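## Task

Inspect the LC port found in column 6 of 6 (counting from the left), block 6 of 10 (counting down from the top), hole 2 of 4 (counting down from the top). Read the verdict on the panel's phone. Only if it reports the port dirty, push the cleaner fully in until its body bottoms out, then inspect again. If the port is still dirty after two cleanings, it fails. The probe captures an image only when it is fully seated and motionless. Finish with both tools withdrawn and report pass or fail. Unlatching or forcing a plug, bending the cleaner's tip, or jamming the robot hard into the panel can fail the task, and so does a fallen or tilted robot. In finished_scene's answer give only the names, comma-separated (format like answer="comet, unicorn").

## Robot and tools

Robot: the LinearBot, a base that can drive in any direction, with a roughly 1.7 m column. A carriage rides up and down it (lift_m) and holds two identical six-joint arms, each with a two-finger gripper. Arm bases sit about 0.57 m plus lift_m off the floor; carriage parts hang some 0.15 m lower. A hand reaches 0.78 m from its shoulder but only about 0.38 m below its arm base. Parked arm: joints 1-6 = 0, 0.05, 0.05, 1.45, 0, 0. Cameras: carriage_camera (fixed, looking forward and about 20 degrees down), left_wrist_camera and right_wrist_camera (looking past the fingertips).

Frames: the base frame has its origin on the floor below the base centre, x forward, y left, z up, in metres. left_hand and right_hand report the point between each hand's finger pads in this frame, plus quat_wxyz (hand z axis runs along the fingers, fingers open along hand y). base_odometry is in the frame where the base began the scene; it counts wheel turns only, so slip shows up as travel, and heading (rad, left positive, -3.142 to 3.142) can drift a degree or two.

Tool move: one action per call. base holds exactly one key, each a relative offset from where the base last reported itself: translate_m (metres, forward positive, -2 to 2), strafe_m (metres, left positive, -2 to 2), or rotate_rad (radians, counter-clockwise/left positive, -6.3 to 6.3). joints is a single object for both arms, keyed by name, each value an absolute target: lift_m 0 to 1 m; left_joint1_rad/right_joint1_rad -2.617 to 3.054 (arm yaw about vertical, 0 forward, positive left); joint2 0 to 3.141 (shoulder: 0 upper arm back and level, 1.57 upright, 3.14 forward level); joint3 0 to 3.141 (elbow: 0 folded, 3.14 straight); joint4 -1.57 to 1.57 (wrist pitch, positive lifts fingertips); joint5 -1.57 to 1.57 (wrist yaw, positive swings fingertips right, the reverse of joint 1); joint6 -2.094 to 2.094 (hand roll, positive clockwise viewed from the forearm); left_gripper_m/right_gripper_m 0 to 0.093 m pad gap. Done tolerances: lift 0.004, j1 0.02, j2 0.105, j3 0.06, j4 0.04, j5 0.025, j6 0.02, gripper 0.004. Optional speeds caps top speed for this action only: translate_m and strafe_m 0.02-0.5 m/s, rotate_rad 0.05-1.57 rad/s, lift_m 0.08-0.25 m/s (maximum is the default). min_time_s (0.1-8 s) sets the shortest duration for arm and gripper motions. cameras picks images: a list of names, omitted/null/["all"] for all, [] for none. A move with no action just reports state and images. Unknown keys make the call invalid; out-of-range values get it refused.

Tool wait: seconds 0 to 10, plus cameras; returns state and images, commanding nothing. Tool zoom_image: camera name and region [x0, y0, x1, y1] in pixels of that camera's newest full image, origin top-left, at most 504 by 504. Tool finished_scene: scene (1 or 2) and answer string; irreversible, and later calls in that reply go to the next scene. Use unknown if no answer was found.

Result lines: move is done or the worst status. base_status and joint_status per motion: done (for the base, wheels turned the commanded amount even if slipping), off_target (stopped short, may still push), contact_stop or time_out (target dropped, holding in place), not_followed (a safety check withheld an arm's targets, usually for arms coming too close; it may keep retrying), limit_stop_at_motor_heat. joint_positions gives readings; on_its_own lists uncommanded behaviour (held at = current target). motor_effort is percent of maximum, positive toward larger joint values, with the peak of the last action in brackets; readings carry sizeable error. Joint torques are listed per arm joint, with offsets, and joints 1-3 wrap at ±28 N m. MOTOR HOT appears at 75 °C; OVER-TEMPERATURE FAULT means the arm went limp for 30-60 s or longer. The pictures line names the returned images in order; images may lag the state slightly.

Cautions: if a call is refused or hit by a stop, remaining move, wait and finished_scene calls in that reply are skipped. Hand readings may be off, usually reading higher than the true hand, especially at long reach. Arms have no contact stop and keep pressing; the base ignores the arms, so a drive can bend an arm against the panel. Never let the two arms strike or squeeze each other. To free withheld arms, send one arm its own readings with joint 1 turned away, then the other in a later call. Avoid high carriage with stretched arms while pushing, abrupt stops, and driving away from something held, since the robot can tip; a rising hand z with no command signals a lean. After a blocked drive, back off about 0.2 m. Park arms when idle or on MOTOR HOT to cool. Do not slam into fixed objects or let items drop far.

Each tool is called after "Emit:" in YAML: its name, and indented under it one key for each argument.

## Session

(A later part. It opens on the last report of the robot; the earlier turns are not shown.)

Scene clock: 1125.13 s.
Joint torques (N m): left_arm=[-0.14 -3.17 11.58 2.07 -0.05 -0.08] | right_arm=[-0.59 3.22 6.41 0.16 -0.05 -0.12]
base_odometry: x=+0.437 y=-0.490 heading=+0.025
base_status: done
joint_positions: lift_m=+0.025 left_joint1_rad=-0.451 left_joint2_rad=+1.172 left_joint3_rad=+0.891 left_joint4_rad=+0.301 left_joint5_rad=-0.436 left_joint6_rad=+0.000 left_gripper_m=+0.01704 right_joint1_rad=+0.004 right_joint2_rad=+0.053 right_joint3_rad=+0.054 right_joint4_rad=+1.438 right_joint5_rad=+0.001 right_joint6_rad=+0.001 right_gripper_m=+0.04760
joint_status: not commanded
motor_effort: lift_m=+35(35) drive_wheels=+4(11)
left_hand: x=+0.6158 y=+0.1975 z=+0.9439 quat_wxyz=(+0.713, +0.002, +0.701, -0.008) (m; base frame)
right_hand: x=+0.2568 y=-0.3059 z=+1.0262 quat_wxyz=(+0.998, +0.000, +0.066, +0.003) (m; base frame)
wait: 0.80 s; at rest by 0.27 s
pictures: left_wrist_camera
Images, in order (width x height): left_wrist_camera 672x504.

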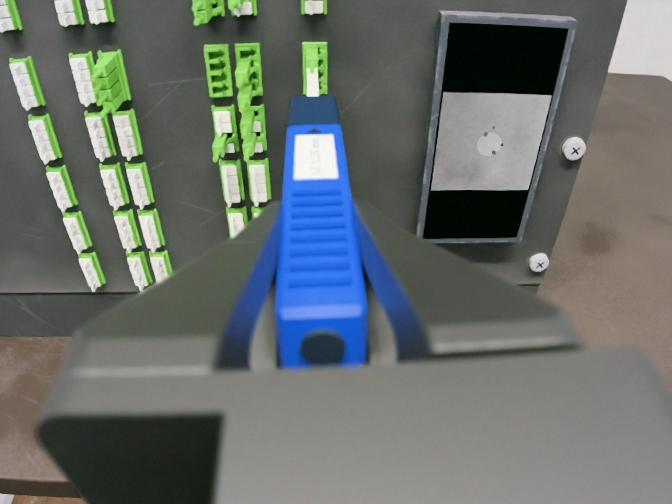

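Emit:
move:
  base: {"translate_m": -0.006}
  speeds: {"translate_m": 0.02}
  cameras: []

Emit:
move:
  joints: {"lift_m": 0.0239}
  speeds: {"lift_m": 0.08}
  cameras: []

Emit:
wait:
  seconds: 0.8
  cameras: ["left_wrist_camera"]

Emit:
zoom_image:
  camera: "left_wrist_camera"
  region: [298, 40, 333, 75]

Scene clock: 1149.77 s.
Joint torques (N m): left_arm=[-0.09 -3.12 11.58 2.09 -0.05 -0.08] | right_arm=[-0.68 3.17 6.39 0.13 -0.06 -0.11]
move: done
base_odometry: x=+0.431 y=-0.491 heading=+0.025
base_status: done
joint_positions: lift_m=+0.025 left_joint1_rad=-0.451 left_joint2_rad=+1.172 left_joint3_rad=+0.891 left_joint4_rad=+0.300 left_joint5_rad=-0.436 left_joint6_rad=+0.000 left_gripper_m=+0.01704 right_joint1_rad=+0.004 right_joint2_rad=+0.053 right_joint3_rad=+0.054 right_joint4_rad=+1.439 right_joint5_rad=+0.001 right_joint6_rad=+0.001 right_gripper_m=+0.04760
joint_status: not commanded
motor_effort: lift_m=+35(35) drive_wheels=+0(11)
left_hand: x=+0.6158 y=+0.1974 z=+0.9438 quat_wxyz=(+0.713, +0.002, +0.701, -0.008) (m; base frame)
right_hand: x=+0.2565 y=-0.3059 z=+1.0263 quat_wxyz=(+0.998, +0.000, +0.066, +0.003) (m; base frame)
pictures: none
No camera images: "cameras" was empty.

Scene clock: 1150.13 s.
Joint torques (N m): left_arm=[-0.17 -3.18 11.75 2.07 -0.05 -0.08] | right_arm=[-0.51 3.26 6.46 0.15 -0.06 -0.11]
move: done
base_odometry: x=+0.431 y=-0.491 heading=+0.025
base_status: not commanded
joint_positions: lift_m=+0.024 left_joint1_rad=-0.451 left_joint2_rad=+1.172 left_joint3_rad=+0.891 left_joint4_rad=+0.300 left_joint5_rad=-0.436 left_joint6_rad=+0.000 left_gripper_m=+0.01704 right_joint1_rad=+0.004 right_joint2_rad=+0.053 right_joint3_rad=+0.053 right_joint4_rad=+1.439 right_joint5_rad=+0.001 right_joint6_rad=+0.001 right_gripper_m=+0.04760
joint_status: all done
motor_effort: lift_m=+35(35) drive_wheels=-2(4)
left_hand: x=+0.6158 y=+0.1974 z=+0.9423 quat_wxyz=(+0.713, +0.002, +0.701, -0.008) (m; base frame)
right_hand: x=+0.2568 y=-0.3059 z=+1.0247 quat_wxyz=(+0.998, +0.000, +0.066, +0.003) (m; base frame)
pictures: none
No camera images: "cameras" was empty.

Scene clock: 1150.93 s.
Joint torques (N m): left_arm=[-0.18 -3.23 11.58 2.09 -0.05 -0.08] | right_arm=[-0.55 3.15 6.53 0.15 -0.05 -0.12]
base_odometry: x=+0.431 y=-0.491 heading=+0.025
base_status: not commanded
joint_positions: lift_m=+0.024 left_joint1_rad=-0.451 left_joint2_rad=+1.172 left_joint3_rad=+0.891 left_joint4_rad=+0.300 left_joint5_rad=-0.436 left_joint6_rad=+0.000 left_gripper_m=+0.01704 right_joint1_rad=+0.004 right_joint2_rad=+0.053 right_joint3_rad=+0.053 right_joint4_rad=+1.439 right_joint5_rad=+0.001 right_joint6_rad=+0.001 right_gripper_m=+0.04760
joint_status: all done
motor_effort: lift_m=+35(35) drive_wheels=-1(4)
left_hand: x=+0.6158 y=+0.1974 z=+0.9423 quat_wxyz=(+0.713, +0.002, +0.701, -0.008) (m; base frame)
right_hand: x=+0.2568 y=-0.3059 z=+1.0247 quat_wxyz=(+0.998, +0.000, +0.066, +0.003) (m; base frame)
wait: 0.80 s; at rest by 0.27 s
pictures: left_wrist_camera
Images, in order (width x height): left_wrist_camera 672x504.

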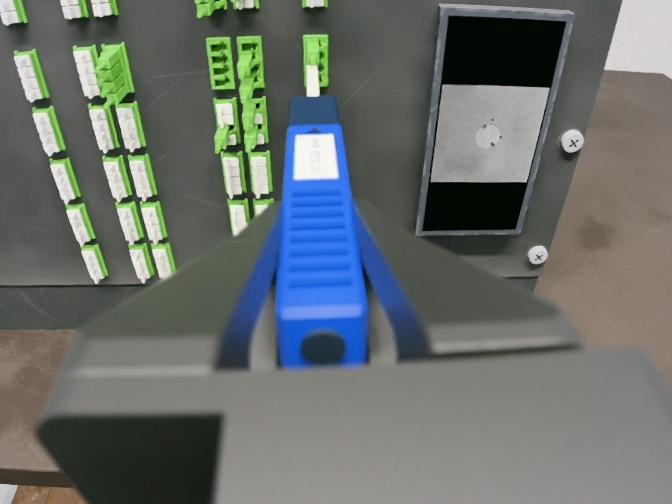

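Scaled by 14.400.

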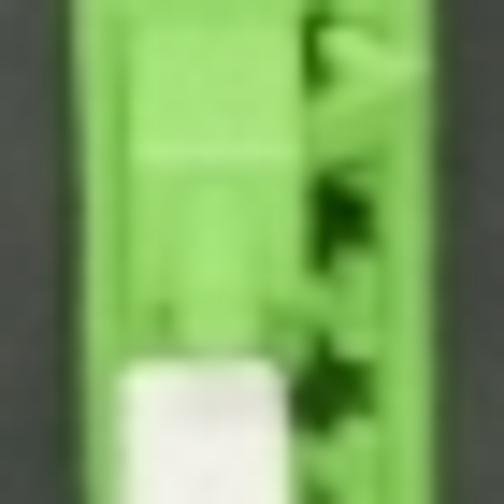

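Emit:
move:
  base: {"translate_m": 0.004}
  speeds: {"translate_m": 0.02}
  cameras: []

Emit:
wait:
  seconds: 0.8
  cameras: ["left_wrist_camera"]

Emit:
zoom_image:
  camera: "left_wrist_camera"
  region: [298, 45, 333, 80]

Scene clock: 1155.40 s.
Joint torques (N m): left_arm=[-0.09 -3.04 11.48 2.09 -0.05 -0.08] | right_arm=[-0.61 3.21 6.54 0.15 -0.05 -0.11]
move: done
base_odometry: x=+0.435 y=-0.490 heading=+0.026
base_status: done
joint_positions: lift_m=+0.024 left_joint1_rad=-0.451 left_joint2_rad=+1.172 left_joint3_rad=+0.891 left_joint4_rad=+0.300 left_joint5_rad=-0.436 left_joint6_rad=+0.000 left_gripper_m=+0.01704 right_joint1_rad=+0.004 right_joint2_rad=+0.053 right_joint3_rad=+0.053 right_joint4_rad=+1.438 right_joint5_rad=+0.001 right_joint6_rad=+0.001 right_gripper_m=+0.04760
joint_status: not commanded
motor_effort: lift_m=+35(35) drive_wheels=-3(9)
left_hand: x=+0.6158 y=+0.1974 z=+0.9423 quat_wxyz=(+0.713, +0.002, +0.701, -0.008) (m; base frame)
right_hand: x=+0.2569 y=-0.3059 z=+1.0246 quat_wxyz=(+0.998, +0.000, +0.066, +0.003) (m; base frame)
pictures: none
No camera images: "cameras" was empty.

Scene clock: 1156.20 s.
Joint torques (N m): left_arm=[-0.18 -3.19 11.59 2.08 -0.05 -0.08] | right_arm=[-0.49 3.21 6.49 0.16 -0.05 -0.12]
base_odometry: x=+0.435 y=-0.490 heading=+0.026
base_status: done
joint_positions: lift_m=+0.024 left_joint1_rad=-0.451 left_joint2_rad=+1.172 left_joint3_rad=+0.891 left_joint4_rad=+0.300 left_joint5_rad=-0.436 left_joint6_rad=+0.000 left_gripper_m=+0.01704 right_joint1_rad=+0.004 right_joint2_rad=+0.053 right_joint3_rad=+0.053 right_joint4_rad=+1.438 right_joint5_rad=+0.001 right_joint6_rad=+0.001 right_gripper_m=+0.04760
joint_status: not commanded
motor_effort: lift_m=+35(35) drive_wheels=-4(9)
left_hand: x=+0.6158 y=+0.1974 z=+0.9423 quat_wxyz=(+0.713, +0.002, +0.701, -0.008) (m; base frame)
right_hand: x=+0.2569 y=-0.3059 z=+1.0246 quat_wxyz=(+0.998, +0.000, +0.066, +0.003) (m; base frame)
wait: 0.80 s; at rest by 0.27 s
pictures: left_wrist_camera
Images, in order (width x height): left_wrist_camera 672x504.

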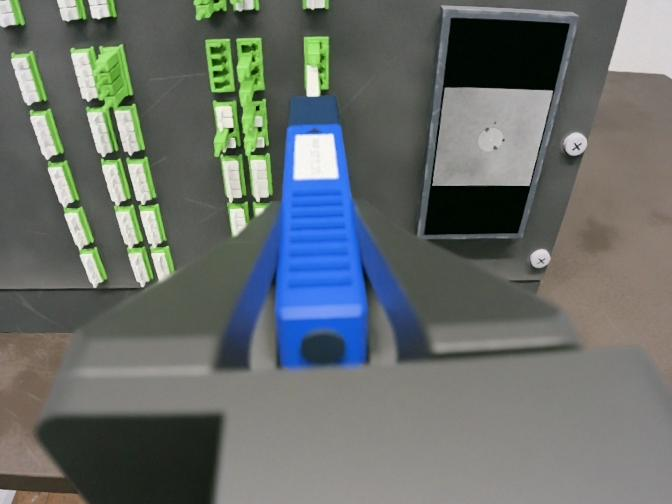

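Scaled by 14.400.

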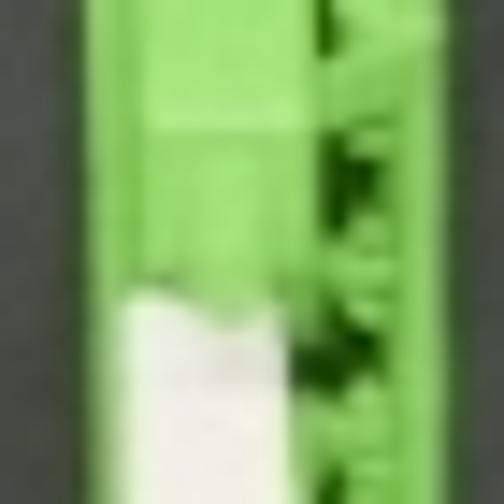

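Emit:
move:
  base: {"strafe_m": -0.001}
  speeds: {"strafe_m": 0.02}
  cameras: []

Emit:
wait:
  seconds: 0.8
  cameras: ["left_wrist_camera"]

Emit:
zoom_image:
  camera: "left_wrist_camera"
  region: [298, 45, 333, 80]

Scene clock: 1159.20 s.
Joint torques (N m): left_arm=[-0.2 -3.52 11.62 2.07 0 -0.08] | right_arm=[-0.55 3.15 6.56 0.17 -0.05 -0.11]
move: done
base_odometry: x=+0.435 y=-0.491 heading=+0.026
base_status: done
joint_positions: lift_m=+0.024 left_joint1_rad=-0.451 left_joint2_rad=+1.172 left_joint3_rad=+0.891 left_joint4_rad=+0.300 left_joint5_rad=-0.436 left_joint6_rad=+0.000 left_gripper_m=+0.01704 right_joint1_rad=+0.004 right_joint2_rad=+0.053 right_joint3_rad=+0.053 right_joint4_rad=+1.438 right_joint5_rad=+0.001 right_joint6_rad=+0.001 right_gripper_m=+0.04760
joint_status: not commanded
motor_effort: lift_m=+35(35) drive_wheels=-5(8)
left_hand: x=+0.6158 y=+0.1972 z=+0.9423 quat_wxyz=(+0.713, +0.002, +0.701, -0.008) (m; base frame)
right_hand: x=+0.2569 y=-0.3059 z=+1.0246 quat_wxyz=(+0.998, +0.000, +0.066, +0.003) (m; base frame)
pictures: none
No camera images: "cameras" was empty.

Scene clock: 1160.00 s.
Joint torques (N m): left_arm=[-0.16 -3.22 11.6 2.08 -0.05 -0.08] | right_arm=[-0.61 3.21 6.46 0.14 -0.05 -0.1]
base_odometry: x=+0.435 y=-0.491 heading=+0.026
base_status: done
joint_positions: lift_m=+0.024 left_joint1_rad=-0.451 left_joint2_rad=+1.172 left_joint3_rad=+0.891 left_joint4_rad=+0.300 left_joint5_rad=-0.436 left_joint6_rad=+0.000 left_gripper_m=+0.01704 right_joint1_rad=+0.004 right_joint2_rad=+0.053 right_joint3_rad=+0.053 right_joint4_rad=+1.438 right_joint5_rad=+0.001 right_joint6_rad=+0.001 right_gripper_m=+0.04760
joint_status: not commanded
motor_effort: lift_m=+35(35) drive_wheels=-4(8)
left_hand: x=+0.6158 y=+0.1972 z=+0.9423 quat_wxyz=(+0.713, +0.002, +0.701, -0.008) (m; base frame)
right_hand: x=+0.2569 y=-0.3059 z=+1.0246 quat_wxyz=(+0.998, +0.000, +0.066, +0.003) (m; base frame)
wait: 0.80 s; at rest by 0.27 s
pictures: left_wrist_camera
Images, in order (width x height): left_wrist_camera 672x504.

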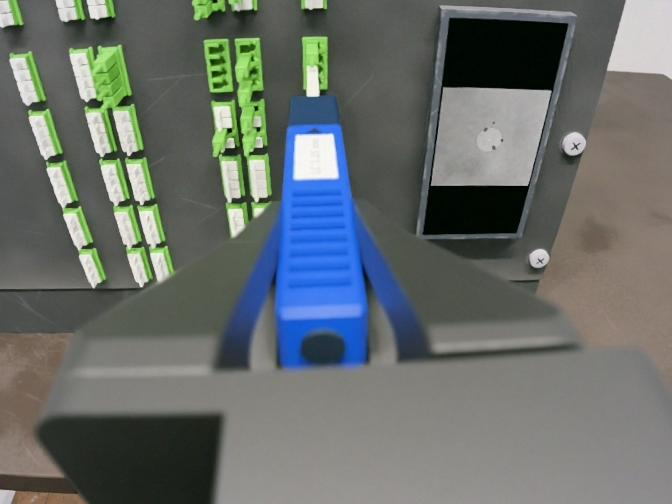

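Scaled by 14.400.

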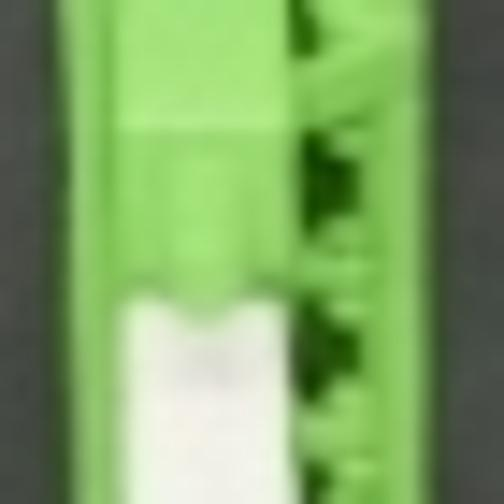

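Emit:
move:
  base: {"translate_m": 0.004}
  speeds: {"translate_m": 0.02}
  cameras: []

Emit:
wait:
  seconds: 0.8
  cameras: ["left_wrist_camera"]

Emit:
zoom_image:
  camera: "left_wrist_camera"
  region: [298, 45, 333, 80]

Scene clock: 1163.07 s.
Joint torques (N m): left_arm=[-0.05 -3.11 11.54 2.06 -0.04 -0.09] | right_arm=[-0.55 3.18 6.49 0.14 -0.07 -0.11]
move: done
base_odometry: x=+0.439 y=-0.491 heading=+0.026
base_status: done
joint_positions: lift_m=+0.024 left_joint1_rad=-0.451 left_joint2_rad=+1.172 left_joint3_rad=+0.891 left_joint4_rad=+0.300 left_joint5_rad=-0.436 left_joint6_rad=+0.000 left_gripper_m=+0.01704 right_joint1_rad=+0.004 right_joint2_rad=+0.053 right_joint3_rad=+0.053 right_joint4_rad=+1.438 right_joint5_rad=+0.001 right_joint6_rad=+0.001 right_gripper_m=+0.04760
joint_status: not commanded
motor_effort: lift_m=+35(35) drive_wheels=-5(11)
left_hand: x=+0.6158 y=+0.1972 z=+0.9424 quat_wxyz=(+0.713, +0.002, +0.701, -0.008) (m; base frame)
right_hand: x=+0.2570 y=-0.3059 z=+1.0246 quat_wxyz=(+0.998, +0.000, +0.067, +0.003) (m; base frame)
pictures: none
No camera images: "cameras" was empty.

Scene clock: 1163.87 s.
Joint torques (N m): left_arm=[-0.17 -3.19 11.59 2.08 -0.06 -0.08] | right_arm=[-0.55 3.17 6.5 0.15 -0.04 -0.13]
base_odometry: x=+0.439 y=-0.491 heading=+0.026
base_status: done
joint_positions: lift_m=+0.024 left_joint1_rad=-0.451 left_joint2_rad=+1.172 left_joint3_rad=+0.891 left_joint4_rad=+0.300 left_joint5_rad=-0.436 left_joint6_rad=+0.000 left_gripper_m=+0.01704 right_joint1_rad=+0.004 right_joint2_rad=+0.053 right_joint3_rad=+0.053 right_joint4_rad=+1.438 right_joint5_rad=+0.001 right_joint6_rad=+0.001 right_gripper_m=+0.04760
joint_status: not commanded
motor_effort: lift_m=+35(35) drive_wheels=-5(11)
left_hand: x=+0.6158 y=+0.1972 z=+0.9424 quat_wxyz=(+0.713, +0.002, +0.701, -0.008) (m; base frame)
right_hand: x=+0.2570 y=-0.3059 z=+1.0246 quat_wxyz=(+0.998, +0.000, +0.067, +0.003) (m; base frame)
wait: 0.80 s; at rest by 0.27 s
pictures: left_wrist_camera
Images, in order (width x height): left_wrist_camera 672x504.

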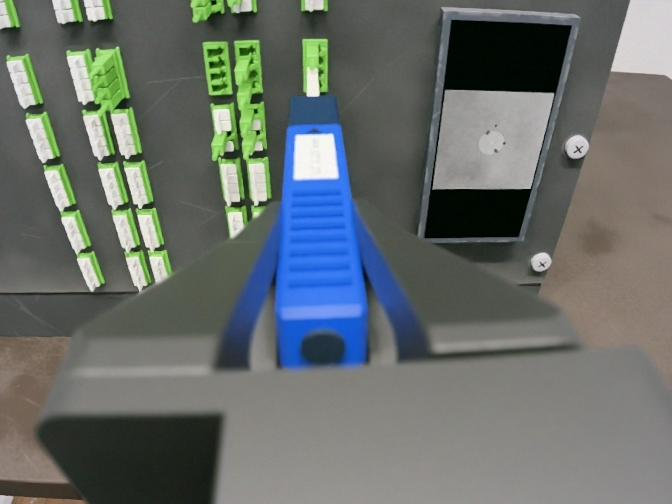

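Scaled by 14.400.

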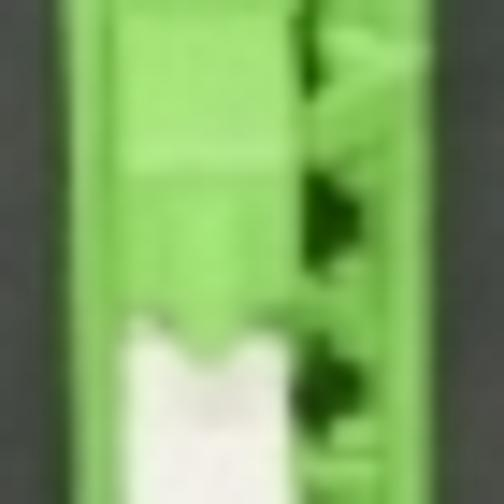

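Emit:
move:
  base: {"translate_m": 0.004}
  speeds: {"translate_m": 0.02}
  cameras: []

Emit:
wait:
  seconds: 0.8
  cameras: ["left_wrist_camera"]

Emit:
zoom_image:
  camera: "left_wrist_camera"
  region: [298, 45, 333, 80]

Scene clock: 1167.80 s.
Joint torques (N m): left_arm=[-0.18 -3.34 11.59 2.08 -0.05 -0.08] | right_arm=[-0.57 3.28 6.64 0.19 -0.04 -0.11]
move: done
base_odometry: x=+0.443 y=-0.491 heading=+0.027
base_status: done
joint_positions: lift_m=+0.024 left_joint1_rad=-0.451 left_joint2_rad=+1.172 left_joint3_rad=+0.891 left_joint4_rad=+0.300 left_joint5_rad=-0.436 left_joint6_rad=+0.000 left_gripper_m=+0.01704 right_joint1_rad=+0.004 right_joint2_rad=+0.053 right_joint3_rad=+0.053 right_joint4_rad=+1.437 right_joint5_rad=+0.001 right_joint6_rad=+0.001 right_gripper_m=+0.04760
joint_status: not commanded
motor_effort: lift_m=+35(35) drive_wheels=-6(10)
left_hand: x=+0.6158 y=+0.1972 z=+0.9424 quat_wxyz=(+0.713, +0.002, +0.701, -0.008) (m; base frame)
right_hand: x=+0.2571 y=-0.3059 z=+1.0246 quat_wxyz=(+0.998, +0.000, +0.067, +0.003) (m; base frame)
pictures: none
No camera images: "cameras" was empty.

Scene clock: 1168.60 s.
Joint torques (N m): left_arm=[-0.14 -3.21 11.6 2.07 -0.05 -0.08] | right_arm=[-0.54 3.23 6.46 0.15 -0.07 -0.13]
base_odometry: x=+0.443 y=-0.491 heading=+0.027
base_status: done
joint_positions: lift_m=+0.024 left_joint1_rad=-0.451 left_joint2_rad=+1.172 left_joint3_rad=+0.891 left_joint4_rad=+0.300 left_joint5_rad=-0.436 left_joint6_rad=+0.000 left_gripper_m=+0.01704 right_joint1_rad=+0.004 right_joint2_rad=+0.053 right_joint3_rad=+0.053 right_joint4_rad=+1.437 right_joint5_rad=+0.001 right_joint6_rad=+0.001 right_gripper_m=+0.04760
joint_status: not commanded
motor_effort: lift_m=+35(35) drive_wheels=-5(10)
left_hand: x=+0.6158 y=+0.1972 z=+0.9424 quat_wxyz=(+0.713, +0.002, +0.701, -0.008) (m; base frame)
right_hand: x=+0.2571 y=-0.3059 z=+1.0246 quat_wxyz=(+0.998, +0.000, +0.067, +0.003) (m; base frame)
wait: 0.80 s; at rest by 0.27 s
pictures: left_wrist_camera
Images, in order (width x height): left_wrist_camera 672x504.

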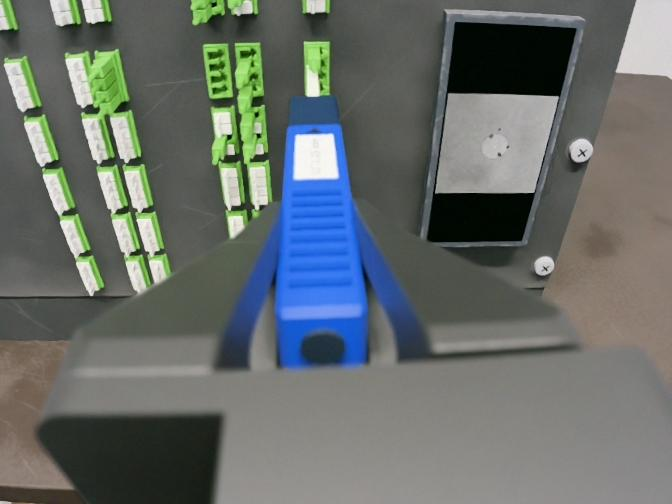

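Scaled by 14.400.

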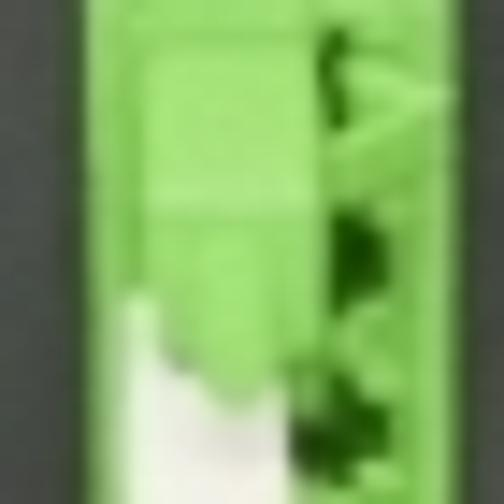

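Emit:
move:
  base: {"strafe_m": -0.001}
  speeds: {"strafe_m": 0.02}
  cameras: []

Emit:
wait:
  seconds: 0.8
  cameras: ["left_wrist_camera"]

Emit:
zoom_image:
  camera: "left_wrist_camera"
  region: [298, 45, 333, 80]

Scene clock: 1171.30 s.
Joint torques (N m): left_arm=[-0.12 -3.17 11.36 2.07 0.06 -0.09] | right_arm=[-0.47 3.1 6.53 0.15 -0.05 -0.12]
move: done
base_odometry: x=+0.443 y=-0.491 heading=+0.027
base_status: done
joint_positions: lift_m=+0.024 left_joint1_rad=-0.451 left_joint2_rad=+1.172 left_joint3_rad=+0.891 left_joint4_rad=+0.300 left_joint5_rad=-0.436 left_joint6_rad=+0.000 left_gripper_m=+0.01704 right_joint1_rad=+0.004 right_joint2_rad=+0.053 right_joint3_rad=+0.053 right_joint4_rad=+1.437 right_joint5_rad=+0.001 right_joint6_rad=+0.001 right_gripper_m=+0.04760
joint_status: not commanded
motor_effort: lift_m=+35(35) drive_wheels=-5(6)
left_hand: x=+0.6158 y=+0.1972 z=+0.9424 quat_wxyz=(+0.713, +0.002, +0.701, -0.008) (m; base frame)
right_hand: x=+0.2571 y=-0.3059 z=+1.0246 quat_wxyz=(+0.998, +0.000, +0.067, +0.003) (m; base frame)
pictures: none
No camera images: "cameras" was empty.

Scene clock: 1172.10 s.
Joint torques (N m): left_arm=[-0.14 -3.26 11.59 2.08 -0.05 -0.08] | right_arm=[-0.54 3.17 6.57 0.16 -0.04 -0.11]
base_odometry: x=+0.443 y=-0.491 heading=+0.027
base_status: done
joint_positions: lift_m=+0.024 left_joint1_rad=-0.451 left_joint2_rad=+1.172 left_joint3_rad=+0.891 left_joint4_rad=+0.300 left_joint5_rad=-0.436 left_joint6_rad=+0.000 left_gripper_m=+0.01704 right_joint1_rad=+0.004 right_joint2_rad=+0.053 right_joint3_rad=+0.053 right_joint4_rad=+1.437 right_joint5_rad=+0.001 right_joint6_rad=+0.001 right_gripper_m=+0.04760
joint_status: not commanded
motor_effort: lift_m=+35(35) drive_wheels=-4(6)
left_hand: x=+0.6158 y=+0.1972 z=+0.9424 quat_wxyz=(+0.713, +0.002, +0.701, -0.008) (m; base frame)
right_hand: x=+0.2571 y=-0.3059 z=+1.0246 quat_wxyz=(+0.998, +0.000, +0.067, +0.003) (m; base frame)
wait: 0.80 s; at rest by 0.27 s
pictures: left_wrist_camera
Images, in order (width x height): left_wrist_camera 672x504.

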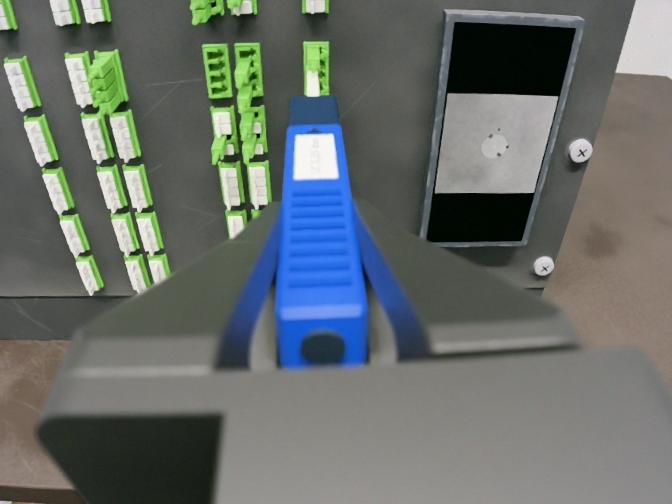

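Scaled by 14.400.

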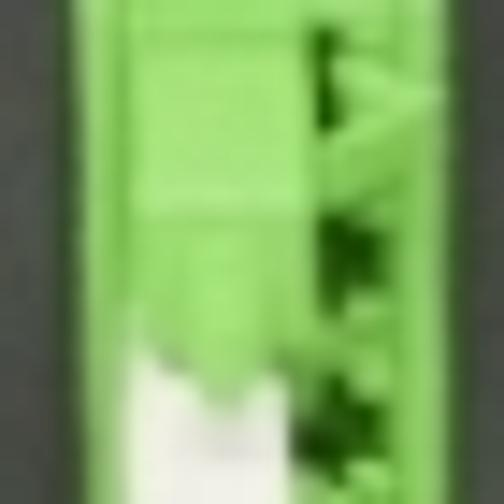

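Emit:
move:
  base: {"strafe_m": -0.0007}
  speeds: {"strafe_m": 0.02}
  cameras: []

Emit:
wait:
  seconds: 0.8
  cameras: ["left_wrist_camera"]

Emit:
zoom_image:
  camera: "left_wrist_camera"
  region: [298, 45, 333, 80]

Scene clock: 1175.67 s.
Joint torques (N m): left_arm=[-0.13 -3.33 11.59 2.07 -0.05 -0.09] | right_arm=[-0.51 3.25 6.49 0.16 -0.07 -0.09]
move: done
base_odometry: x=+0.443 y=-0.492 heading=+0.027
base_status: done
joint_positions: lift_m=+0.024 left_joint1_rad=-0.451 left_joint2_rad=+1.172 left_joint3_rad=+0.891 left_joint4_rad=+0.300 left_joint5_rad=-0.436 left_joint6_rad=+0.000 left_gripper_m=+0.01704 right_joint1_rad=+0.004 right_joint2_rad=+0.053 right_joint3_rad=+0.053 right_joint4_rad=+1.437 right_joint5_rad=+0.001 right_joint6_rad=+0.001 right_gripper_m=+0.04760
joint_status: not commanded
motor_effort: lift_m=+35(35) drive_wheels=-3(6)
left_hand: x=+0.6158 y=+0.1972 z=+0.9424 quat_wxyz=(+0.713, +0.002, +0.701, -0.008) (m; base frame)
right_hand: x=+0.2571 y=-0.3060 z=+1.0246 quat_wxyz=(+0.998, +0.000, +0.067, +0.003) (m; base frame)
pictures: none
No camera images: "cameras" was empty.

Scene clock: 1176.47 s.
Joint torques (N m): left_arm=[-0.16 -3.19 11.6 2.08 -0.05 -0.08] | right_arm=[-0.55 3.23 6.5 0.17 -0.04 -0.11]
base_odometry: x=+0.443 y=-0.492 heading=+0.027
base_status: done
joint_positions: lift_m=+0.024 left_joint1_rad=-0.451 left_joint2_rad=+1.172 left_joint3_rad=+0.891 left_joint4_rad=+0.300 left_joint5_rad=-0.436 left_joint6_rad=+0.000 left_gripper_m=+0.01704 right_joint1_rad=+0.004 right_joint2_rad=+0.053 right_joint3_rad=+0.053 right_joint4_rad=+1.437 right_joint5_rad=+0.001 right_joint6_rad=+0.001 right_gripper_m=+0.04760
joint_status: not commanded
motor_effort: lift_m=+35(35) drive_wheels=-4(6)
left_hand: x=+0.6158 y=+0.1972 z=+0.9424 quat_wxyz=(+0.713, +0.002, +0.701, -0.008) (m; base frame)
right_hand: x=+0.2571 y=-0.3060 z=+1.0246 quat_wxyz=(+0.998, +0.000, +0.067, +0.003) (m; base frame)
wait: 0.80 s; at rest by 0.27 s
pictures: left_wrist_camera
Images, in order (width x height): left_wrist_camera 672x504.

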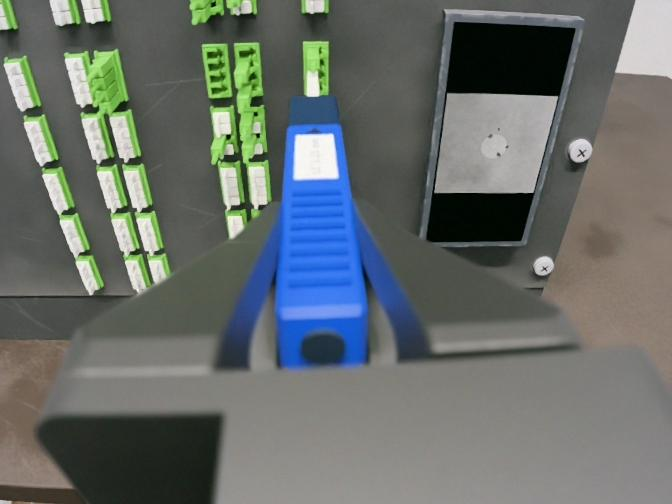

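Scaled by 14.400.

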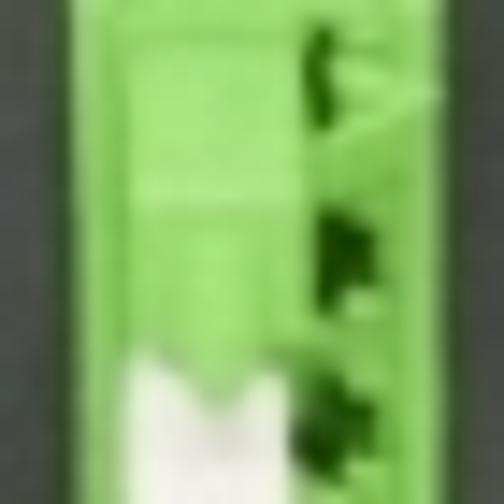

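Emit:
move:
  base: {"strafe_m": -0.0006}
  speeds: {"strafe_m": 0.02}
  cameras: []

Emit:
wait:
  seconds: 0.8
  cameras: ["left_wrist_camera"]

Emit:
zoom_image:
  camera: "left_wrist_camera"
  region: [298, 45, 333, 80]

Scene clock: 1180.07 s.
Joint torques (N m): left_arm=[-0.16 -3.23 11.63 2.08 -0.05 -0.09] | right_arm=[-0.57 3.22 6.53 0.17 -0.04 -0.11]
move: done
base_odometry: x=+0.443 y=-0.492 heading=+0.028
base_status: done
joint_positions: lift_m=+0.024 left_joint1_rad=-0.451 left_joint2_rad=+1.172 left_joint3_rad=+0.891 left_joint4_rad=+0.300 left_joint5_rad=-0.436 left_joint6_rad=+0.000 left_gripper_m=+0.01704 right_joint1_rad=+0.004 right_joint2_rad=+0.053 right_joint3_rad=+0.053 right_joint4_rad=+1.437 right_joint5_rad=+0.001 right_joint6_rad=+0.001 right_gripper_m=+0.04760
joint_status: not commanded
motor_effort: lift_m=+35(35) drive_wheels=+1(5)
left_hand: x=+0.6158 y=+0.1972 z=+0.9424 quat_wxyz=(+0.713, +0.002, +0.701, -0.008) (m; base frame)
right_hand: x=+0.2571 y=-0.3061 z=+1.0246 quat_wxyz=(+0.998, +0.001, +0.067, +0.003) (m; base frame)
pictures: none
No camera images: "cameras" was empty.

Scene clock: 1180.87 s.
Joint torques (N m): left_arm=[-0.16 -3.11 11.58 2.08 -0.05 -0.08] | right_arm=[-0.61 3.19 6.48 0.18 -0.06 -0.11]
base_odometry: x=+0.443 y=-0.492 heading=+0.028
base_status: done
joint_positions: lift_m=+0.024 left_joint1_rad=-0.451 left_joint2_rad=+1.172 left_joint3_rad=+0.891 left_joint4_rad=+0.300 left_joint5_rad=-0.436 left_joint6_rad=+0.000 left_gripper_m=+0.01704 right_joint1_rad=+0.004 right_joint2_rad=+0.053 right_joint3_rad=+0.053 right_joint4_rad=+1.437 right_joint5_rad=+0.001 right_joint6_rad=+0.001 right_gripper_m=+0.04760
joint_status: not commanded
motor_effort: lift_m=+35(35) drive_wheels=+2(5)
left_hand: x=+0.6158 y=+0.1972 z=+0.9424 quat_wxyz=(+0.713, +0.002, +0.701, -0.008) (m; base frame)
right_hand: x=+0.2571 y=-0.3061 z=+1.0246 quat_wxyz=(+0.998, +0.001, +0.067, +0.003) (m; base frame)
wait: 0.80 s; at rest by 0.27 s
pictures: left_wrist_camera
Images, in order (width x height): left_wrist_camera 672x504.

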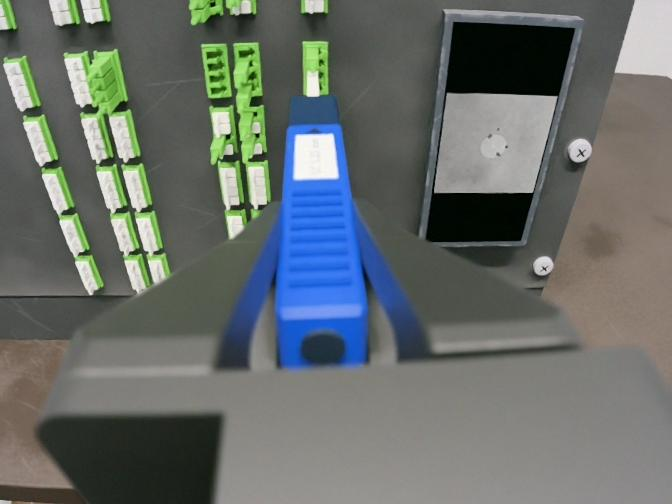

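Scaled by 14.400.

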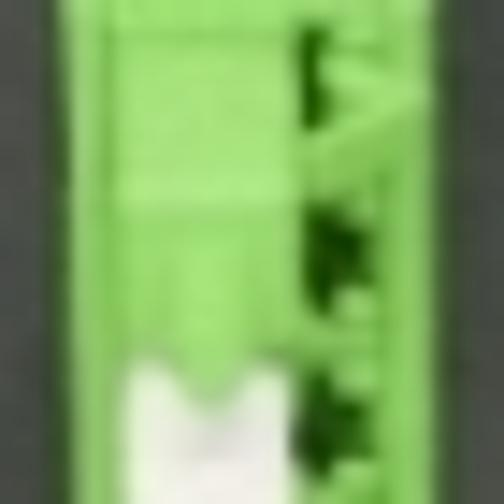

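Emit:
move:
  base: {"translate_m": 0.004}
  speeds: {"translate_m": 0.02}
  cameras: []

Emit:
wait:
  seconds: 0.8
  cameras: ["left_wrist_camera"]

Emit:
zoom_image:
  camera: "left_wrist_camera"
  region: [298, 45, 333, 80]

Scene clock: 1193.30 s.
Joint torques (N m): left_arm=[-0.17 -3.11 11.59 2.07 -0.06 -0.09] | right_arm=[-0.55 3.23 6.54 0.13 -0.06 -0.11]
move: done
base_odometry: x=+0.447 y=-0.492 heading=+0.028
base_status: done
joint_positions: lift_m=+0.024 left_joint1_rad=-0.451 left_joint2_rad=+1.172 left_joint3_rad=+0.891 left_joint4_rad=+0.301 left_joint5_rad=-0.436 left_joint6_rad=+0.000 left_gripper_m=+0.01704 right_joint1_rad=+0.004 right_joint2_rad=+0.053 right_joint3_rad=+0.053 right_joint4_rad=+1.437 right_joint5_rad=+0.001 right_joint6_rad=+0.001 right_gripper_m=+0.04760
joint_status: not commanded
motor_effort: lift_m=+35(35) drive_wheels=-6(10)
left_hand: x=+0.6158 y=+0.1972 z=+0.9425 quat_wxyz=(+0.713, +0.002, +0.701, -0.008) (m; base frame)
right_hand: x=+0.2571 y=-0.3061 z=+1.0246 quat_wxyz=(+0.998, +0.001, +0.067, +0.003) (m; base frame)
pictures: none
No camera images: "cameras" was empty.

Scene clock: 1194.10 s.
Joint torques (N m): left_arm=[-0.16 -3.17 11.58 2.07 -0.06 -0.09] | right_arm=[-0.54 3.23 6.5 0.16 -0.05 -0.13]
base_odometry: x=+0.447 y=-0.492 heading=+0.028
base_status: done
joint_positions: lift_m=+0.024 left_joint1_rad=-0.451 left_joint2_rad=+1.172 left_joint3_rad=+0.891 left_joint4_rad=+0.301 left_joint5_rad=-0.436 left_joint6_rad=+0.000 left_gripper_m=+0.01704 right_joint1_rad=+0.004 right_joint2_rad=+0.053 right_joint3_rad=+0.053 right_joint4_rad=+1.437 right_joint5_rad=+0.001 right_joint6_rad=+0.001 right_gripper_m=+0.04760
joint_status: not commanded
motor_effort: lift_m=+35(35) drive_wheels=-7(10)
left_hand: x=+0.6158 y=+0.1972 z=+0.9425 quat_wxyz=(+0.713, +0.002, +0.701, -0.008) (m; base frame)
right_hand: x=+0.2571 y=-0.3061 z=+1.0246 quat_wxyz=(+0.998, +0.001, +0.067, +0.003) (m; base frame)
wait: 0.80 s; at rest by 0.27 s
pictures: left_wrist_camera
Images, in order (width x height): left_wrist_camera 672x504.

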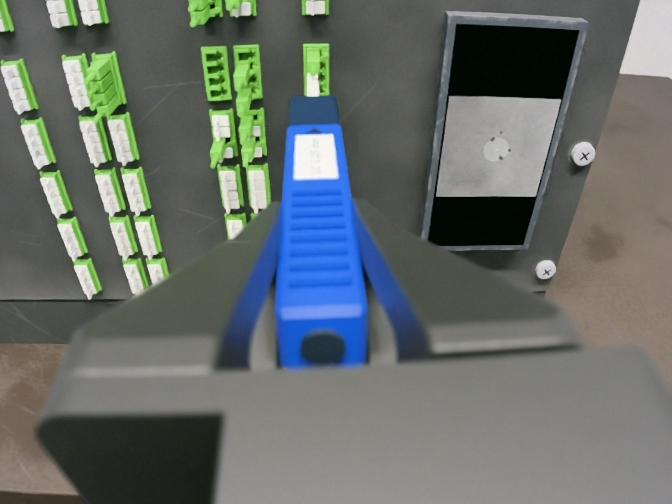

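Scaled by 14.400.

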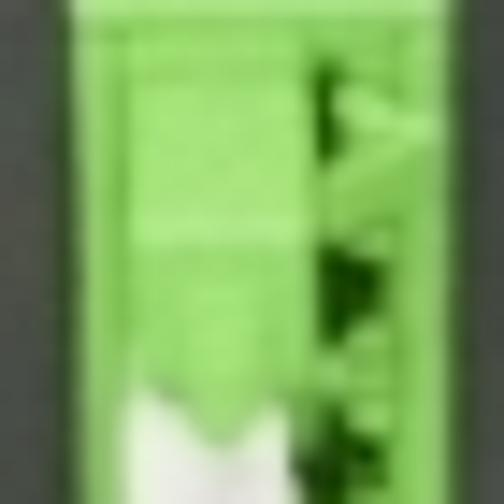

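Emit:
move:
  base: {"translate_m": 0.003}
  speeds: {"translate_m": 0.02}
  cameras: []

Emit:
wait:
  seconds: 0.8
  cameras: ["left_wrist_camera"]

Emit:
zoom_image:
  camera: "left_wrist_camera"
  region: [298, 45, 333, 80]

Emit:
zoom_image:
  camera: "left_wrist_camera"
  region: [277, 40, 347, 110]

Scene clock: 1197.37 s.
Joint torques (N m): left_arm=[-0.08 -3.04 11.56 2.08 -0.06 -0.08] | right_arm=[-0.62 3.08 6.52 0.19 -0.06 -0.13]
move: done
base_odometry: x=+0.450 y=-0.492 heading=+0.029
base_status: done
joint_positions: lift_m=+0.024 left_joint1_rad=-0.451 left_joint2_rad=+1.172 left_joint3_rad=+0.891 left_joint4_rad=+0.301 left_joint5_rad=-0.435 left_joint6_rad=+0.000 left_gripper_m=+0.01704 right_joint1_rad=+0.004 right_joint2_rad=+0.053 right_joint3_rad=+0.053 right_joint4_rad=+1.437 right_joint5_rad=+0.001 right_joint6_rad=+0.001 right_gripper_m=+0.04760
joint_status: not commanded
motor_effort: lift_m=+35(35) drive_wheels=+3(13)
left_hand: x=+0.6158 y=+0.1972 z=+0.9425 quat_wxyz=(+0.713, +0.003, +0.701, -0.008) (m; base frame)
right_hand: x=+0.2572 y=-0.3061 z=+1.0246 quat_wxyz=(+0.998, +0.001, +0.067, +0.003) (m; base frame)
pictures: none
No camera images: "cameras" was empty.

Scene clock: 1198.17 s.
Joint torques (N m): left_arm=[-0.14 -3.23 11.59 2.08 -0.06 -0.09] | right_arm=[-0.64 3.15 6.5 0.17 -0.05 -0.11]
base_odometry: x=+0.450 y=-0.492 heading=+0.029
base_status: done
joint_positions: lift_m=+0.024 left_joint1_rad=-0.451 left_joint2_rad=+1.172 left_joint3_rad=+0.891 left_joint4_rad=+0.301 left_joint5_rad=-0.435 left_joint6_rad=+0.000 left_gripper_m=+0.01704 right_joint1_rad=+0.004 right_joint2_rad=+0.053 right_joint3_rad=+0.053 right_joint4_rad=+1.437 right_joint5_rad=+0.001 right_joint6_rad=+0.001 right_gripper_m=+0.04760
joint_status: not commanded
motor_effort: lift_m=+35(35) drive_wheels=+3(13)
left_hand: x=+0.6158 y=+0.1972 z=+0.9425 quat_wxyz=(+0.713, +0.003, +0.701, -0.008) (m; base frame)
right_hand: x=+0.2572 y=-0.3061 z=+1.0246 quat_wxyz=(+0.998, +0.001, +0.067, +0.003) (m; base frame)
wait: 0.80 s; at rest by 0.27 s
pictures: left_wrist_camera
Images, in order (width x height): left_wrist_camera 672x504.

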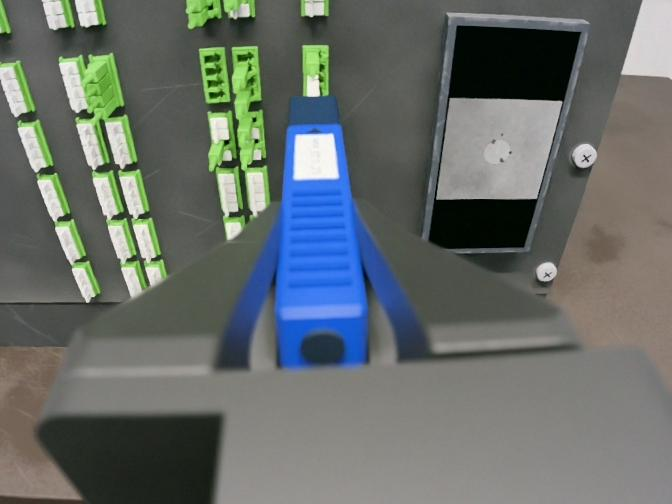

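Scaled by 14.400.

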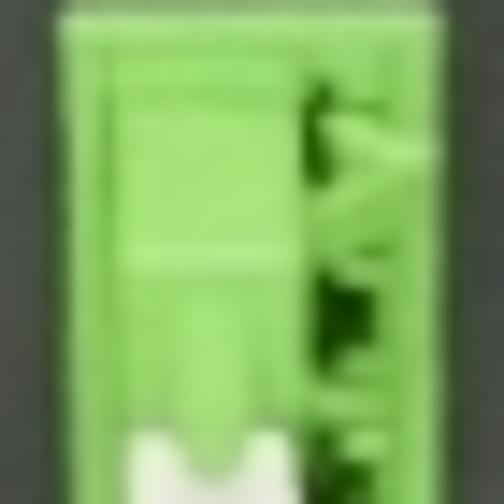

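Scaled by 7.200.

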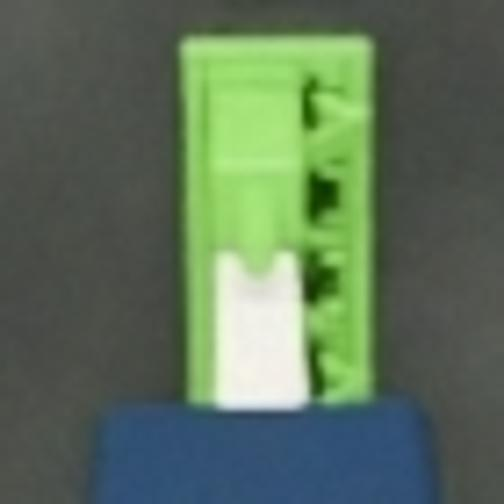

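Emit:
move:
  base: {"translate_m": 0.003}
  speeds: {"translate_m": 0.02}
  cameras: []

Emit:
wait:
  seconds: 0.8
  cameras: ["left_wrist_camera"]

Emit:
zoom_image:
  camera: "left_wrist_camera"
  region: [277, 40, 347, 110]

Scene clock: 1202.87 s.
Joint torques (N m): left_arm=[-0.16 -3.29 11.62 2.07 -0.06 -0.08] | right_arm=[-0.65 3.17 6.5 0.2 -0.05 -0.11]
move: done
base_odometry: x=+0.453 y=-0.492 heading=+0.029
base_status: done
joint_positions: lift_m=+0.024 left_joint1_rad=-0.451 left_joint2_rad=+1.172 left_joint3_rad=+0.891 left_joint4_rad=+0.301 left_joint5_rad=-0.435 left_joint6_rad=+0.000 left_gripper_m=+0.01704 right_joint1_rad=+0.004 right_joint2_rad=+0.053 right_joint3_rad=+0.053 right_joint4_rad=+1.437 right_joint5_rad=+0.001 right_joint6_rad=+0.001 right_gripper_m=+0.04760
joint_status: not commanded
motor_effort: lift_m=+35(35) drive_wheels=+3(12)
left_hand: x=+0.6158 y=+0.1972 z=+0.9425 quat_wxyz=(+0.713, +0.003, +0.701, -0.008) (m; base frame)
right_hand: x=+0.2571 y=-0.3061 z=+1.0246 quat_wxyz=(+0.998, +0.001, +0.067, +0.003) (m; base frame)
pictures: none
No camera images: "cameras" was empty.

Scene clock: 1203.67 s.
Joint torques (N m): left_arm=[-0.17 -3.18 11.58 2.08 -0.05 -0.08] | right_arm=[-0.64 3.14 6.49 0.15 -0.07 -0.1]
base_odometry: x=+0.453 y=-0.492 heading=+0.029
base_status: done
joint_positions: lift_m=+0.024 left_joint1_rad=-0.451 left_joint2_rad=+1.172 left_joint3_rad=+0.891 left_joint4_rad=+0.301 left_joint5_rad=-0.435 left_joint6_rad=+0.000 left_gripper_m=+0.01704 right_joint1_rad=+0.004 right_joint2_rad=+0.053 right_joint3_rad=+0.053 right_joint4_rad=+1.437 right_joint5_rad=+0.001 right_joint6_rad=+0.001 right_gripper_m=+0.04760
joint_status: not commanded
motor_effort: lift_m=+35(35) drive_wheels=+4(12)
left_hand: x=+0.6158 y=+0.1972 z=+0.9425 quat_wxyz=(+0.713, +0.003, +0.701, -0.008) (m; base frame)
right_hand: x=+0.2571 y=-0.3061 z=+1.0246 quat_wxyz=(+0.998, +0.001, +0.067, +0.003) (m; base frame)
wait: 0.80 s; at rest by 0.27 s
pictures: left_wrist_camera
Images, in order (width x height): left_wrist_camera 672x504.

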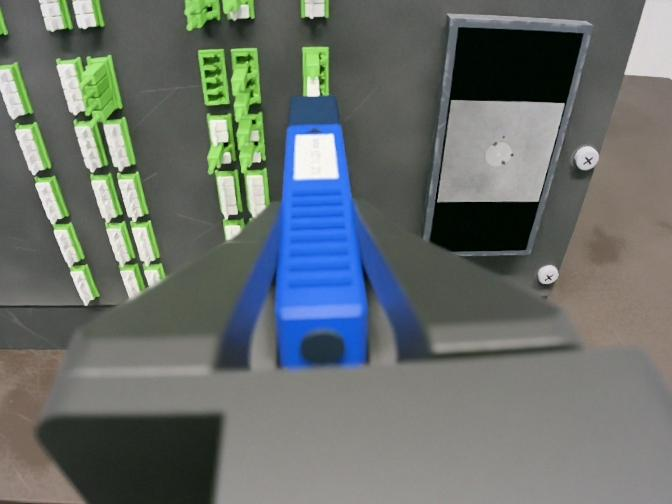

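Scaled by 7.200.

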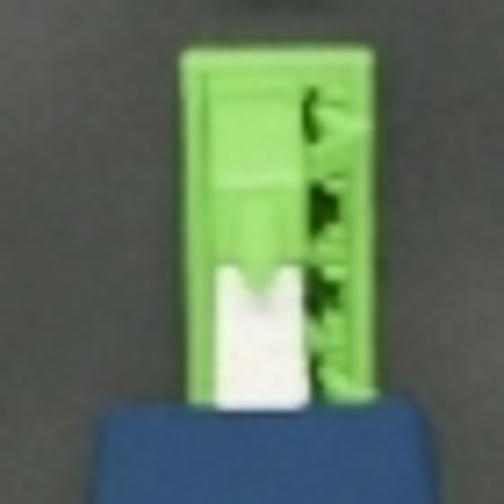

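Emit:
move:
  base: {"translate_m": 0.004}
  speeds: {"translate_m": 0.02}
  cameras: []

Emit:
wait:
  seconds: 0.8
  cameras: ["left_wrist_camera"]

Emit:
zoom_image:
  camera: "left_wrist_camera"
  region: [277, 40, 347, 110]

Scene clock: 1207.60 s.
Joint torques (N m): left_arm=[-0.1 -3.23 11.6 2.08 -0.06 -0.09] | right_arm=[-0.58 3.17 6.54 0.15 -0.05 -0.11]
move: done
base_odometry: x=+0.457 y=-0.492 heading=+0.030
base_status: done
joint_positions: lift_m=+0.024 left_joint1_rad=-0.451 left_joint2_rad=+1.172 left_joint3_rad=+0.891 left_joint4_rad=+0.301 left_joint5_rad=-0.434 left_joint6_rad=+0.000 left_gripper_m=+0.01704 right_joint1_rad=+0.004 right_joint2_rad=+0.053 right_joint3_rad=+0.053 right_joint4_rad=+1.437 right_joint5_rad=+0.001 right_joint6_rad=+0.001 right_gripper_m=+0.04760
joint_status: not commanded
motor_effort: lift_m=+35(35) drive_wheels=-5(10)
left_hand: x=+0.6158 y=+0.1970 z=+0.9425 quat_wxyz=(+0.713, +0.003, +0.701, -0.009) (m; base frame)
right_hand: x=+0.2572 y=-0.3061 z=+1.0246 quat_wxyz=(+0.998, +0.001, +0.067, +0.003) (m; base frame)
pictures: none
No camera images: "cameras" was empty.

Scene clock: 1208.40 s.
Joint torques (N m): left_arm=[-0.14 -3.22 11.6 2.07 -0.07 -0.09] | right_arm=[-0.58 3.21 6.41 0.18 -0.07 -0.11]
base_odometry: x=+0.457 y=-0.492 heading=+0.030
base_status: done
joint_positions: lift_m=+0.024 left_joint1_rad=-0.451 left_joint2_rad=+1.172 left_joint3_rad=+0.891 left_joint4_rad=+0.301 left_joint5_rad=-0.434 left_joint6_rad=+0.000 left_gripper_m=+0.01704 right_joint1_rad=+0.004 right_joint2_rad=+0.053 right_joint3_rad=+0.053 right_joint4_rad=+1.437 right_joint5_rad=+0.001 right_joint6_rad=+0.001 right_gripper_m=+0.04760
joint_status: not commanded
motor_effort: lift_m=+35(35) drive_wheels=-5(10)
left_hand: x=+0.6158 y=+0.1970 z=+0.9425 quat_wxyz=(+0.713, +0.003, +0.701, -0.009) (m; base frame)
right_hand: x=+0.2572 y=-0.3061 z=+1.0246 quat_wxyz=(+0.998, +0.001, +0.067, +0.003) (m; base frame)
wait: 0.80 s; at rest by 0.27 s
pictures: left_wrist_camera
Images, in order (width x height): left_wrist_camera 672x504.

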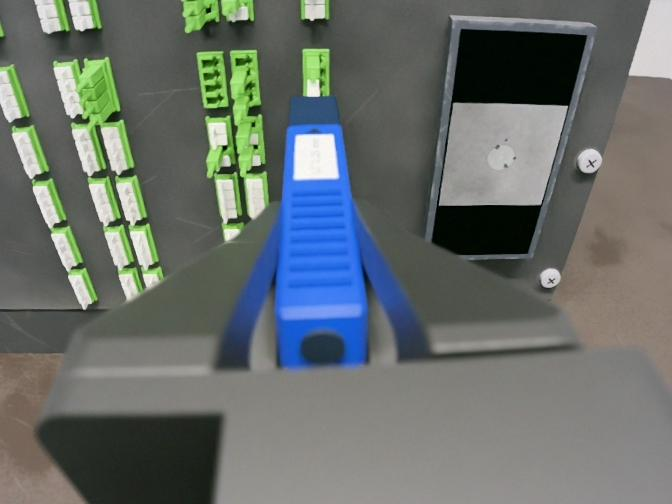

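Scaled by 7.200.

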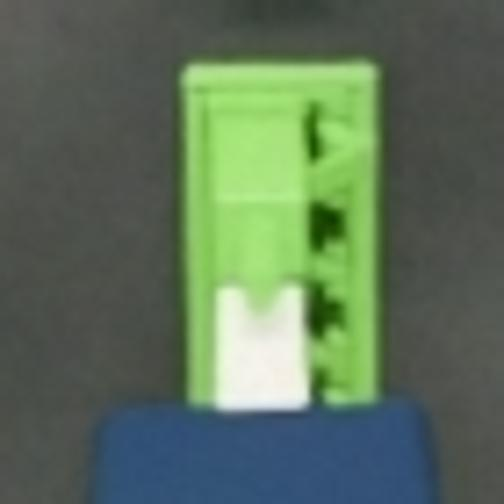

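Emit:
move:
  base: {"translate_m": 0.004}
  speeds: {"translate_m": 0.02}
  cameras: []

Emit:
wait:
  seconds: 0.8
  cameras: ["left_wrist_camera"]

Emit:
zoom_image:
  camera: "left_wrist_camera"
  region: [277, 40, 347, 110]

Scene clock: 1213.83 s.
Joint torques (N m): left_arm=[-0.29 -3.19 11.58 2.09 -0.08 -0.08] | right_arm=[-0.55 3.12 6.48 0.13 -0.08 -0.1]
move: done
base_odometry: x=+0.461 y=-0.491 heading=+0.030
base_status: done
joint_positions: lift_m=+0.024 left_joint1_rad=-0.451 left_joint2_rad=+1.172 left_joint3_rad=+0.891 left_joint4_rad=+0.300 left_joint5_rad=-0.433 left_joint6_rad=+0.000 left_gripper_m=+0.01704 right_joint1_rad=+0.004 right_joint2_rad=+0.053 right_joint3_rad=+0.053 right_joint4_rad=+1.437 right_joint5_rad=+0.001 right_joint6_rad=+0.001 right_gripper_m=+0.04760
joint_status: not commanded
motor_effort: lift_m=+35(35) drive_wheels=-5(12)
left_hand: x=+0.6158 y=+0.1967 z=+0.9423 quat_wxyz=(+0.713, +0.004, +0.701, -0.009) (m; base frame)
right_hand: x=+0.2571 y=-0.3061 z=+1.0246 quat_wxyz=(+0.998, +0.001, +0.067, +0.003) (m; base frame)
pictures: none
No camera images: "cameras" was empty.

Scene clock: 1214.63 s.
Joint torques (N m): left_arm=[-0.16 -3.19 11.59 2.09 -0.09 -0.08] | right_arm=[-0.58 3.17 6.5 0.17 -0.06 -0.11]
base_odometry: x=+0.461 y=-0.491 heading=+0.030
base_status: done
joint_positions: lift_m=+0.024 left_joint1_rad=-0.451 left_joint2_rad=+1.172 left_joint3_rad=+0.891 left_joint4_rad=+0.300 left_joint5_rad=-0.433 left_joint6_rad=+0.000 left_gripper_m=+0.01704 right_joint1_rad=+0.004 right_joint2_rad=+0.053 right_joint3_rad=+0.053 right_joint4_rad=+1.437 right_joint5_rad=+0.001 right_joint6_rad=+0.001 right_gripper_m=+0.04760
joint_status: not commanded
motor_effort: lift_m=+35(35) drive_wheels=-3(12)
left_hand: x=+0.6158 y=+0.1967 z=+0.9423 quat_wxyz=(+0.713, +0.004, +0.701, -0.009) (m; base frame)
right_hand: x=+0.2571 y=-0.3061 z=+1.0246 quat_wxyz=(+0.998, +0.001, +0.067, +0.003) (m; base frame)
wait: 0.80 s; at rest by 0.27 s
pictures: left_wrist_camera
Images, in order (width x height): left_wrist_camera 672x504.

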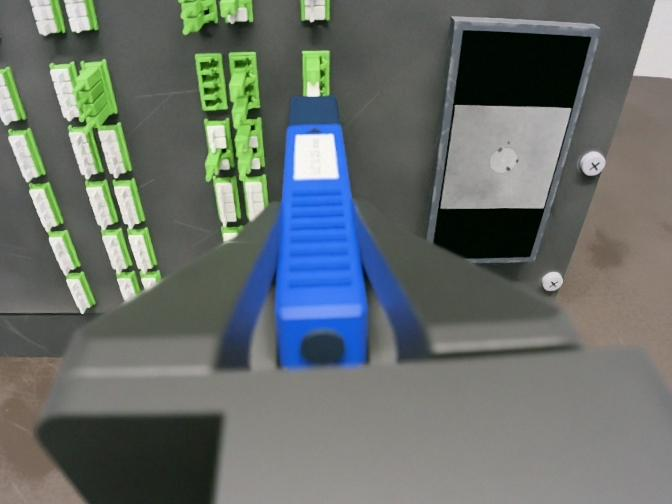

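Scaled by 7.200.

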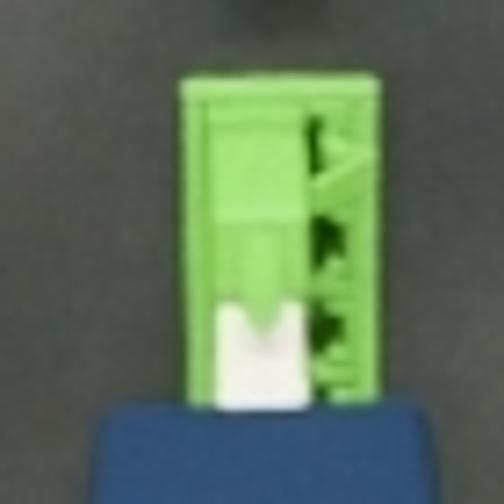

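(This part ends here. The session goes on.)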